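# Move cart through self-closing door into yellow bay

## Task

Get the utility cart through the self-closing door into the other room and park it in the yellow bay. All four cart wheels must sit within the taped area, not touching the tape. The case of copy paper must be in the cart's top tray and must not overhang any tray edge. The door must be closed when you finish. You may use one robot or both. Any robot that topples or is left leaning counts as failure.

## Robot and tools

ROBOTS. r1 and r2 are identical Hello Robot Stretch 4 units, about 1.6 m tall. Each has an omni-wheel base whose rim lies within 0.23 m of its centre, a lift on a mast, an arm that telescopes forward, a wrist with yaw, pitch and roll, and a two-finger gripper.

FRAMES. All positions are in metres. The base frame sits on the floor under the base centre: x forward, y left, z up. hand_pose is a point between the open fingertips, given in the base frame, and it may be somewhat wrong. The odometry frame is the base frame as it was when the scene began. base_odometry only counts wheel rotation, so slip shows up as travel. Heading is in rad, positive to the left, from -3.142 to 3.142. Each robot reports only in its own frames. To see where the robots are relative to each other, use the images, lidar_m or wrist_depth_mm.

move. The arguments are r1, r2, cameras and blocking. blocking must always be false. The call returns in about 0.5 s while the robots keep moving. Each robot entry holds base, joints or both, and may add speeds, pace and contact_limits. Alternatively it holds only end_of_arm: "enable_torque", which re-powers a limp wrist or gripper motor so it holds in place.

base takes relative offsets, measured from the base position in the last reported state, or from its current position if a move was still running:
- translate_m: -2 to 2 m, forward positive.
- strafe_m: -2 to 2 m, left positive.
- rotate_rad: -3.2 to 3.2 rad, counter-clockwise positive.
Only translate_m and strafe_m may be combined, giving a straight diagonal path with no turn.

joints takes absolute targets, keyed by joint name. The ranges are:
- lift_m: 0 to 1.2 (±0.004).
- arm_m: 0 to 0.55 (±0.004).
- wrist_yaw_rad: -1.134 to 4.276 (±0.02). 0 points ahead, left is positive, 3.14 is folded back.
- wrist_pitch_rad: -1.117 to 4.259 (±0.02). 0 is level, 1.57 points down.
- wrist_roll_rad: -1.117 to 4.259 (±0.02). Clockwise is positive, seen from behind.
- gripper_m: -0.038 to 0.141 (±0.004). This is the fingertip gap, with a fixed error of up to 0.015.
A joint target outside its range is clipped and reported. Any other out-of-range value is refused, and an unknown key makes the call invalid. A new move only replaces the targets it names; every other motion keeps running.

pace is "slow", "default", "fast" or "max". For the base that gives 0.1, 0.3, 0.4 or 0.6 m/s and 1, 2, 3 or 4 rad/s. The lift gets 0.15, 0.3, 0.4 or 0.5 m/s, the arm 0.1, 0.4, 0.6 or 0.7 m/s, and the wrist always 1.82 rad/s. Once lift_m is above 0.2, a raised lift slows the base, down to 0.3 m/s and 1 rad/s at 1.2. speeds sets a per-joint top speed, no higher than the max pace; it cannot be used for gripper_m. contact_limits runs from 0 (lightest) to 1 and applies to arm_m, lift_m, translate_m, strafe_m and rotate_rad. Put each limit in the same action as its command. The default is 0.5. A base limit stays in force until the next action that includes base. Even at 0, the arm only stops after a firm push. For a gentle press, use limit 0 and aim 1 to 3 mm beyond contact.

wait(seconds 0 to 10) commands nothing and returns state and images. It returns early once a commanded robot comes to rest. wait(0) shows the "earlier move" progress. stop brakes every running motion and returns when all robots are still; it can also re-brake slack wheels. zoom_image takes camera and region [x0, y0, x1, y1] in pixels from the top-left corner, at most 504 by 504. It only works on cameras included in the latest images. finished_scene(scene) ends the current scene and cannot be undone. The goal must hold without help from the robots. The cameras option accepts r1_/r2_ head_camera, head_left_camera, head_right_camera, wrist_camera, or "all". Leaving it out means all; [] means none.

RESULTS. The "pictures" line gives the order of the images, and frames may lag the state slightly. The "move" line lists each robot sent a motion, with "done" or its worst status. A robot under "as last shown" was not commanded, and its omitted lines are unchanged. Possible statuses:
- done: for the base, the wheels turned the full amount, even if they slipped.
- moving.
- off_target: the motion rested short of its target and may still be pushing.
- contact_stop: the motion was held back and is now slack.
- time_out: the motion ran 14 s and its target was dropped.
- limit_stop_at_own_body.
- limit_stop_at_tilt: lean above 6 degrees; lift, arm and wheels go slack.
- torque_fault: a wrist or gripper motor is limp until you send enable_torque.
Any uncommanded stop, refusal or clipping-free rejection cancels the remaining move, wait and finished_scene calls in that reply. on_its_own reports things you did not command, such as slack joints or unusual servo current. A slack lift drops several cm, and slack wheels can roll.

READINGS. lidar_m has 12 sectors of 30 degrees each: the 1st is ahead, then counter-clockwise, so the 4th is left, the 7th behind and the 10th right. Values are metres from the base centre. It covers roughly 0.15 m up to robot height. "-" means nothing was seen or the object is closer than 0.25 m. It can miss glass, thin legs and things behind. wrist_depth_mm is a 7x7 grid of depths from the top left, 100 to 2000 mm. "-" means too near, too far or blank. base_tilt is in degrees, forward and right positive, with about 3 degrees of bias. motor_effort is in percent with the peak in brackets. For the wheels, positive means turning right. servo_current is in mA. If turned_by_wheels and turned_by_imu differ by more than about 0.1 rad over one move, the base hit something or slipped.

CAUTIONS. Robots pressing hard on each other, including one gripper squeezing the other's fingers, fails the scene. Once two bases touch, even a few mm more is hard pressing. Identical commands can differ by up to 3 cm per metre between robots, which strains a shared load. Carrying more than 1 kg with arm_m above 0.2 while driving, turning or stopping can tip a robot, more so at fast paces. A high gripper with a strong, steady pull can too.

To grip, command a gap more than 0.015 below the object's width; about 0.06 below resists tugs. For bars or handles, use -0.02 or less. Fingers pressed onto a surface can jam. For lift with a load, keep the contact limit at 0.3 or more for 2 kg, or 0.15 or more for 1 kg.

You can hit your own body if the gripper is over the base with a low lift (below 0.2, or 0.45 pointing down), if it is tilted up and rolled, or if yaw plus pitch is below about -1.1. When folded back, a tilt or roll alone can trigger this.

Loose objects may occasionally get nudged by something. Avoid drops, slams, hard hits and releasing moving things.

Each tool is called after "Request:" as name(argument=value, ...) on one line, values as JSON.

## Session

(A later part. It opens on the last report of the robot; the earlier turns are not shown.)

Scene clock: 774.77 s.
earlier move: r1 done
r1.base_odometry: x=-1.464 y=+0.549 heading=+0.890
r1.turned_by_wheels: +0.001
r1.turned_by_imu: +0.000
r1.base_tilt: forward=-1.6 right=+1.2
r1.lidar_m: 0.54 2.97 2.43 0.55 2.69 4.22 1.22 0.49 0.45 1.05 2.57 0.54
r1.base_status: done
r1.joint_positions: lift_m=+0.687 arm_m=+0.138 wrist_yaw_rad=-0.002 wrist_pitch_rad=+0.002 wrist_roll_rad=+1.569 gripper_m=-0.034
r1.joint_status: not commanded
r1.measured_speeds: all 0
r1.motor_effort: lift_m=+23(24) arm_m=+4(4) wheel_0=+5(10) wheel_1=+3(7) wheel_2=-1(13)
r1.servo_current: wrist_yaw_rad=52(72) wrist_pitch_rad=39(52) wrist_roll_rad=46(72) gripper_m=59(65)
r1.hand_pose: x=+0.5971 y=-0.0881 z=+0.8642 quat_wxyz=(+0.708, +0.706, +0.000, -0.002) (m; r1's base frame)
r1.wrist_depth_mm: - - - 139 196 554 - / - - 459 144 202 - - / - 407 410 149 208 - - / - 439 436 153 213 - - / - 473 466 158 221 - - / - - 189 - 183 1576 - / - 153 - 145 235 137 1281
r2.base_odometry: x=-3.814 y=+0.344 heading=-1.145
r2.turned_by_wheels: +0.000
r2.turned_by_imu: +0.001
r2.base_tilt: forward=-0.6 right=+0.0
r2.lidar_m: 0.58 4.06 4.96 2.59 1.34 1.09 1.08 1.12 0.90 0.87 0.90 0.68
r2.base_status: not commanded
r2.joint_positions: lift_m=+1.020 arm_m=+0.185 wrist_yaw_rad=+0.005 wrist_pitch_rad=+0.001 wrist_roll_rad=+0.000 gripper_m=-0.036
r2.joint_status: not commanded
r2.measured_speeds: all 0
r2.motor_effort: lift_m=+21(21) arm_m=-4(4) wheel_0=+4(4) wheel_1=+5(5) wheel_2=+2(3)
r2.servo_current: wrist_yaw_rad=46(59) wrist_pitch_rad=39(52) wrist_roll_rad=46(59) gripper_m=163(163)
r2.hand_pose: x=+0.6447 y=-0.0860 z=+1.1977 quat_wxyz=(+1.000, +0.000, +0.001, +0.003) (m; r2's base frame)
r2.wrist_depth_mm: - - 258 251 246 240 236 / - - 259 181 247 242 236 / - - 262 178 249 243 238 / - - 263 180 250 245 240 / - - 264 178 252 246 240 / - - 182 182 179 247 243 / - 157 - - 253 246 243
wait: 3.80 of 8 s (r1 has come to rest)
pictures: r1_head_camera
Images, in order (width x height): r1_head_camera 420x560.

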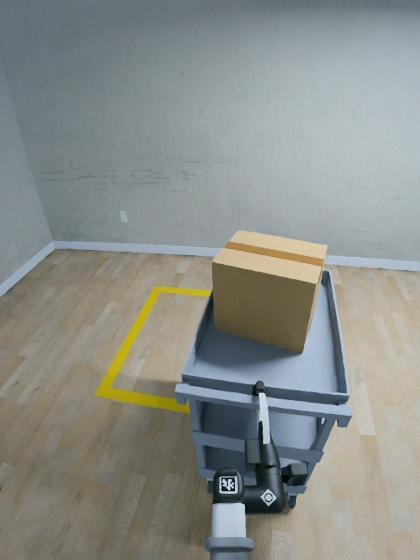

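Request:
move(r1={"base":{"translate_m":0.12,"strafe_m":-0.32},"pace":"slow"}, blocking=false, cameras=[])

Request:
wait(seconds=8, cameras=["r1_head_camera","r1_head_right_camera"])

Scene clock: 791.60 s.
move: r1 moving
r1.base_odometry: x=-1.452 y=+0.545 heading=+0.891
r1.turned_by_wheels: +0.001
r1.turned_by_imu: +0.001
r1.base_tilt: forward=-1.6 right=+1.3
r1.lidar_m: 0.55 3.00 2.44 0.56 2.75 4.26 1.19 0.50 0.42 1.11 2.54 0.53
r1.base_status: translate_m moving; strafe_m moving
r1.joint_positions: lift_m=+0.687 arm_m=+0.138 wrist_yaw_rad=+0.002 wrist_pitch_rad=+0.002 wrist_roll_rad=+1.569 gripper_m=-0.034
r1.joint_status: not commanded
r1.measured_speeds: translate_m=+0.017 strafe_m=-0.046 rotate_rad=+0.003 lift_m=+0.000 arm_m=+0.000 wrist_yaw_rad=+0.016 wrist_pitch_rad=+0.000 wrist_roll_rad=+0.000
r1.motor_effort: lift_m=+23(23) arm_m=+4(4) wheel_0=+11(12) wheel_1=-1(6) wheel_2=-2(5)
r1.servo_current: wrist_yaw_rad=46(59) wrist_pitch_rad=39(52) wrist_roll_rad=59(59) gripper_m=59(65)
r1.hand_pose: x=+0.5974 y=-0.0869 z=+0.8642 quat_wxyz=(+0.708, +0.706, +0.001, +0.000) (m; r1's base frame)
r1.wrist_depth_mm: - - - 138 194 554 - / - 580 449 142 201 - - / - 402 407 147 206 - - / - 436 436 152 213 - - / - 477 462 156 220 - - / - - 480 - 224 1618 - / - 153 178 143 234 136 1281
r2: as last shown
r2.turned_by_imu: +0.000
r2.base_tilt: forward=-0.6 right=+0.1
r2.lidar_m: 0.59 4.06 4.93 2.61 1.34 1.07 1.07 1.12 0.89 0.88 0.93 0.68
r2.motor_effort: lift_m=+21(21) arm_m=-4(4) wheel_0=+3(4) wheel_1=+4(5) wheel_2=+2(3)
r2.servo_current: wrist_yaw_rad=46(59) wrist_pitch_rad=33(46) wrist_roll_rad=46(52) gripper_m=156(163)
r2.wrist_depth_mm: - - 257 251 246 239 236 / - - 260 181 246 242 236 / - - 260 179 249 242 237 / - - 263 180 250 244 241 / - - 265 177 252 245 241 / - - 182 182 179 247 243 / - 157 - - 253 246 245
pictures: none
No camera images: "cameras" was empty.

Scene clock: 795.80 s.
earlier move: r1 done
r1.base_odometry: x=-1.140 y=+0.441 heading=+0.891
r1.turned_by_wheels: +0.000
r1.turned_by_imu: +0.001
r1.base_tilt: forward=-1.6 right=+1.3
r1.lidar_m: 0.49 0.51 2.73 0.88 3.08 4.71 0.34 0.29 0.45 2.01 2.23 0.57
r1.base_status: done
r1.joint_positions: lift_m=+0.687 arm_m=+0.138 wrist_yaw_rad=+0.005 wrist_pitch_rad=+0.002 wrist_roll_rad=+1.569 gripper_m=-0.034
r1.joint_status: not commanded
r1.measured_speeds: all 0
r1.motor_effort: lift_m=+23(24) arm_m=-3(4) wheel_0=+7(15) wheel_1=-1(6) wheel_2=+4(6)
r1.servo_current: wrist_yaw_rad=46(72) wrist_pitch_rad=33(52) wrist_roll_rad=65(65) gripper_m=59(65)
r1.hand_pose: x=+0.5977 y=-0.0860 z=+0.8642 quat_wxyz=(+0.708, +0.706, +0.002, +0.001) (m; r1's base frame)
r1.wrist_depth_mm: - - - 260 264 285 298 / - - - 193 256 1756 1229 / - - - 246 248 1756 - / - - 442 181 240 - - / - 442 439 175 235 - - / - 439 442 184 229 - - / - 153 442 165 220 126 -
r2.base_odometry: x=-3.814 y=+0.344 heading=-1.145
r2.turned_by_wheels: +0.000
r2.turned_by_imu: +0.001
r2.base_tilt: forward=-0.6 right=+0.1
r2.lidar_m: 0.57 4.07 4.96 2.63 1.35 1.09 1.05 1.11 0.91 0.88 0.91 0.69
r2.base_status: not commanded
r2.joint_positions: lift_m=+1.020 arm_m=+0.185 wrist_yaw_rad=+0.005 wrist_pitch_rad=+0.001 wrist_roll_rad=+0.000 gripper_m=-0.036
r2.joint_status: not commanded
r2.measured_speeds: all 0
r2.motor_effort: lift_m=+21(21) arm_m=-3(4) wheel_0=+4(4) wheel_1=+4(5) wheel_2=+2(3)
r2.servo_current: wrist_yaw_rad=59(65) wrist_pitch_rad=39(52) wrist_roll_rad=52(65) gripper_m=150(163)
r2.hand_pose: x=+0.6447 y=-0.0860 z=+1.1977 quat_wxyz=(+1.000, +0.000, +0.001, +0.003) (m; r2's base frame)
r2.wrist_depth_mm: - - 258 252 246 240 236 / - - 260 181 247 241 236 / - - 262 178 249 243 238 / - - 263 180 252 244 240 / - - 265 178 252 246 241 / - - 182 182 179 247 243 / - 158 - - 254 246 244
wait: 4.20 of 8 s (r1 has come to rest)
pictures: r1_head_camera, r1_head_right_camera
Images, in order (width x height): r1_head_camera 420x560, r1_head_right_camera 420x672.

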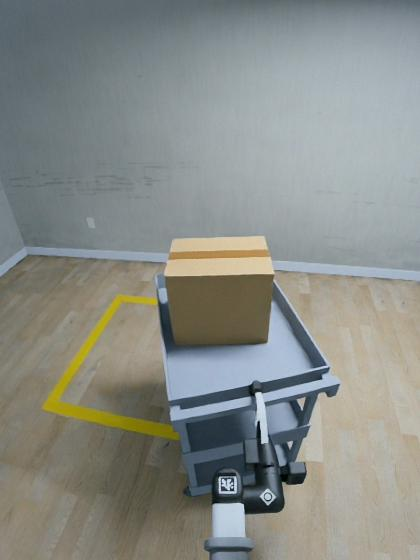

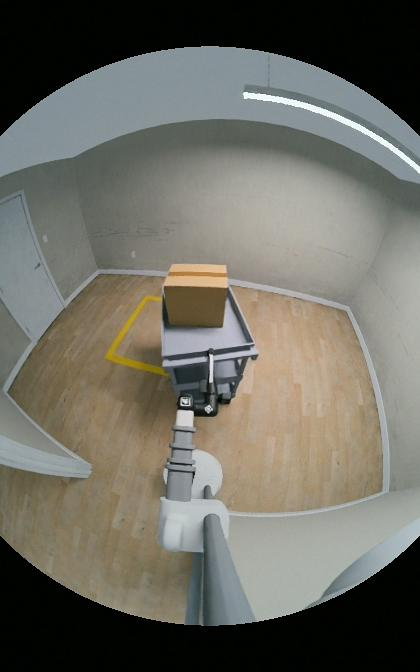

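Request:
move(r1={"base":{"translate_m":0.08,"strafe_m":-0.17},"pace":"slow"}, blocking=false, cameras=[])

Request:
wait(seconds=8, cameras=[])

Request:
move(r1={"base":{"translate_m":0.2,"strafe_m":0.09},"pace":"slow"}, blocking=false, cameras=[])

Request:
wait(seconds=8, cameras=["r1_head_camera","r1_head_right_camera"])

Scene clock: 806.67 s.
move: r1 moving
r1.base_odometry: x=-1.128 y=+0.438 heading=+0.892
r1.turned_by_wheels: +0.001
r1.turned_by_imu: +0.000
r1.base_tilt: forward=-1.6 right=+1.2
r1.lidar_m: 0.48 0.50 2.75 0.90 0.95 4.77 0.32 0.28 0.46 2.00 2.22 0.59
r1.base_status: translate_m moving; strafe_m moving
r1.joint_positions: lift_m=+0.687 arm_m=+0.138 wrist_yaw_rad=+0.005 wrist_pitch_rad=+0.002 wrist_roll_rad=+1.569 gripper_m=-0.034
r1.joint_status: not commanded
r1.measured_speeds: translate_m=+0.021 strafe_m=-0.045 rotate_rad=-0.002 lift_m=+0.000 arm_m=+0.000 wrist_yaw_rad=+0.000 wrist_pitch_rad=+0.000 wrist_roll_rad=+0.000
r1.motor_effort: lift_m=+23(23) arm_m=-4(4) wheel_0=+12(14) wheel_1=-2(4) wheel_2=+1(4)
r1.servo_current: wrist_yaw_rad=39(52) wrist_pitch_rad=39(46) wrist_roll_rad=46(65) gripper_m=52(65)
r1.hand_pose: x=+0.5977 y=-0.0860 z=+0.8642 quat_wxyz=(+0.708, +0.706, +0.002, +0.001) (m; r1's base frame)
r1.wrist_depth_mm: - - - 202 268 283 296 / - - - 194 257 1756 1255 / - - - 188 249 1708 - / - - 442 182 242 - - / - 439 442 175 235 - - / - 445 439 185 229 - - / - 154 445 164 220 126 -
r2: as last shown
r2.turned_by_imu: +0.000
r2.base_tilt: forward=-0.6 right=+0.0
r2.lidar_m: 0.59 4.06 4.93 2.64 1.36 1.10 1.08 1.12 0.89 0.87 0.94 0.67
r2.motor_effort: lift_m=+21(21) arm_m=-4(4) wheel_0=+4(4) wheel_1=+4(5) wheel_2=+2(3)
r2.servo_current: wrist_yaw_rad=46(59) wrist_pitch_rad=46(46) wrist_roll_rad=39(52) gripper_m=156(163)
r2.wrist_depth_mm: - - 258 250 246 240 237 / - - 259 181 247 241 237 / - - 260 178 248 243 238 / - - 264 180 250 245 240 / - - 265 178 252 246 241 / - - 182 182 179 248 243 / - 157 - - 254 247 244
pictures: none
No camera images: "cameras" was empty.

Scene clock: 809.33 s.
earlier move: r1 done
r1.base_odometry: x=-0.958 y=+0.397 heading=+0.891
r1.turned_by_wheels: +0.000
r1.turned_by_imu: +0.000
r1.base_tilt: forward=-1.6 right=+1.3
r1.lidar_m: 0.44 0.52 2.87 1.07 1.10 4.93 0.32 0.38 0.67 1.86 2.04 0.61
r1.base_status: done
r1.joint_positions: lift_m=+0.687 arm_m=+0.138 wrist_yaw_rad=+0.005 wrist_pitch_rad=+0.002 wrist_roll_rad=+1.569 gripper_m=-0.034
r1.joint_status: not commanded
r1.measured_speeds: all 0
r1.motor_effort: lift_m=+23(24) arm_m=-3(4) wheel_0=+7(14) wheel_1=-2(6) wheel_2=-1(4)
r1.servo_current: wrist_yaw_rad=59(78) wrist_pitch_rad=39(46) wrist_roll_rad=59(72) gripper_m=59(65)
r1.hand_pose: x=+0.5977 y=-0.0860 z=+0.8642 quat_wxyz=(+0.708, +0.706, +0.002, +0.001) (m; r1's base frame)
r1.wrist_depth_mm: - - - 241 320 1661 1229 / - - - 225 319 332 332 / - - - - 282 1756 1205 / - - - 255 258 1756 - / - - 442 181 238 - - / - 430 430 186 225 - - / - 153 413 145 213 134 -
r2.base_odometry: x=-3.814 y=+0.344 heading=-1.145
r2.turned_by_wheels: +0.000
r2.turned_by_imu: +0.000
r2.base_tilt: forward=-0.6 right=+0.1
r2.lidar_m: 0.58 4.02 4.96 2.63 1.37 1.09 1.07 1.11 0.90 0.88 0.91 0.70
r2.base_status: not commanded
r2.joint_positions: lift_m=+1.020 arm_m=+0.185 wrist_yaw_rad=+0.005 wrist_pitch_rad=+0.001 wrist_roll_rad=+0.000 gripper_m=-0.036
r2.joint_status: not commanded
r2.measured_speeds: all 0
r2.motor_effort: lift_m=+21(21) arm_m=-4(4) wheel_0=+4(4) wheel_1=+4(5) wheel_2=+2(3)
r2.servo_current: wrist_yaw_rad=46(59) wrist_pitch_rad=39(52) wrist_roll_rad=33(59) gripper_m=156(163)
r2.hand_pose: x=+0.6447 y=-0.0860 z=+1.1977 quat_wxyz=(+1.000, +0.000, +0.001, +0.003) (m; r2's base frame)
r2.wrist_depth_mm: - - 258 250 247 240 236 / - - 260 181 247 242 236 / - - 262 179 249 243 238 / - - 264 180 251 245 239 / - - 265 178 251 245 242 / - - 182 182 180 246 243 / - 158 - - 254 247 244
wait: 2.67 of 8 s (r1 has come to rest)
pictures: none
No camera images: "cameras" was empty.

Scene clock: 809.83 s.
move: r1 moving
r1.base_odometry: x=-0.954 y=+0.410 heading=+0.892
r1.turned_by_wheels: +0.000
r1.turned_by_imu: +0.000
r1.base_tilt: forward=-1.6 right=+1.3
r1.lidar_m: 0.43 0.52 2.88 1.05 1.07 4.97 0.34 0.39 0.67 1.86 2.08 0.59
r1.base_status: translate_m moving; strafe_m moving
r1.joint_positions: lift_m=+0.687 arm_m=+0.138 wrist_yaw_rad=+0.003 wrist_pitch_rad=+0.002 wrist_roll_rad=+1.569 gripper_m=-0.034
r1.joint_status: not commanded
r1.measured_speeds: translate_m=+0.049 strafe_m=+0.021 rotate_rad=+0.000 lift_m=+0.000 arm_m=+0.000 wrist_yaw_rad=-0.002 wrist_pitch_rad=+0.000 wrist_roll_rad=+0.000
r1.motor_effort: lift_m=+23(23) arm_m=+2(4) wheel_0=+7(9) wheel_1=+6(7) wheel_2=-7(9)
r1.servo_current: wrist_yaw_rad=59(72) wrist_pitch_rad=39(46) wrist_roll_rad=33(72) gripper_m=52(65)
r1.hand_pose: x=+0.5975 y=-0.0867 z=+0.8642 quat_wxyz=(+0.708, +0.706, +0.002, +0.000) (m; r1's base frame)
r1.wrist_depth_mm: - - - 253 - 1708 1255 / - - - 234 327 336 340 / - - - - 287 1808 1255 / - - - - 260 1756 - / - - - 182 238 - - / - 433 430 200 223 - - / - 154 404 143 209 134 -
r2: as last shown
r2.base_tilt: forward=-0.7 right=+0.1
r2.lidar_m: 0.61 4.08 4.96 2.60 1.33 1.08 1.07 1.13 0.89 0.87 0.93 0.71
r2.servo_current: wrist_yaw_rad=59(59) wrist_pitch_rad=46(46) wrist_roll_rad=46(52) gripper_m=150(156)
r2.wrist_depth_mm: - - 258 250 246 239 236 / - - 260 181 248 242 237 / - - 262 178 249 243 238 / - - 263 179 251 244 241 / - - 266 178 252 246 240 / - - 182 182 179 247 242 / - 157 - - 253 247 245
pictures: none
No camera images: "cameras" was empty.

Scene clock: 812.73 s.
earlier move: r1 done
r1.base_odometry: x=-0.902 y=+0.609 heading=+0.891
r1.turned_by_wheels: -0.001
r1.turned_by_imu: -0.003
r1.base_tilt: forward=-1.6 right=+1.3
r1.lidar_m: 0.46 2.54 2.74 1.32 1.02 4.80 0.54 0.61 0.97 1.98 2.19 0.59
r1.base_status: done
r1.joint_positions: lift_m=+0.687 arm_m=+0.138 wrist_yaw_rad=-0.012 wrist_pitch_rad=+0.002 wrist_roll_rad=+1.569 gripper_m=-0.034
r1.joint_status: not commanded
r1.measured_speeds: all 0
r1.motor_effort: lift_m=+23(24) arm_m=+4(4) wheel_0=-3(9) wheel_1=+0(7) wheel_2=-7(19)
r1.servo_current: wrist_yaw_rad=52(91) wrist_pitch_rad=39(52) wrist_roll_rad=46(72) gripper_m=59(65)
r1.hand_pose: x=+0.5962 y=-0.0907 z=+0.8642 quat_wxyz=(+0.708, +0.706, -0.003, -0.005) (m; r1's base frame)
r1.wrist_depth_mm: - - - - 304 309 310 / - - - 208 285 1537 1205 / - - - - 264 1618 - / - - - 188 248 - - / - 436 439 176 234 - - / - 433 189 - 182 - - / - 145 418 140 209 135 -
r2.base_odometry: x=-3.814 y=+0.344 heading=-1.145
r2.turned_by_wheels: +0.000
r2.turned_by_imu: +0.000
r2.base_tilt: forward=-0.7 right=+0.0
r2.lidar_m: 0.60 4.07 4.95 2.61 1.33 1.08 1.08 1.11 0.89 0.88 0.92 0.71
r2.base_status: not commanded
r2.joint_positions: lift_m=+1.020 arm_m=+0.185 wrist_yaw_rad=+0.005 wrist_pitch_rad=+0.001 wrist_roll_rad=+0.000 gripper_m=-0.036
r2.joint_status: not commanded
r2.measured_speeds: all 0
r2.motor_effort: lift_m=+21(21) arm_m=-3(4) wheel_0=+3(4) wheel_1=+5(5) wheel_2=+2(3)
r2.servo_current: wrist_yaw_rad=39(65) wrist_pitch_rad=52(52) wrist_roll_rad=59(65) gripper_m=150(163)
r2.hand_pose: x=+0.6447 y=-0.0860 z=+1.1977 quat_wxyz=(+1.000, +0.000, +0.001, +0.003) (m; r2's base frame)
r2.wrist_depth_mm: - - 258 251 246 239 236 / - - 260 181 247 241 237 / - - 260 179 250 243 238 / - - 263 179 250 245 239 / - - 265 177 253 246 242 / - - 182 182 179 247 242 / - 158 - - 254 245 243
wait: 2.90 of 8 s (r1 has come to rest)
pictures: r1_head_camera, r1_head_right_camera
Images, in order (width x height): r1_head_camera 420x560, r1_head_right_camera 420x672.

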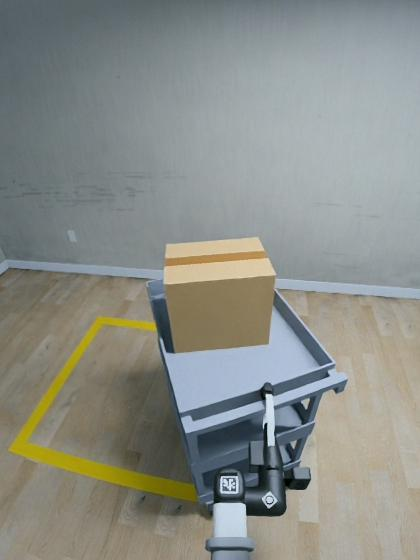

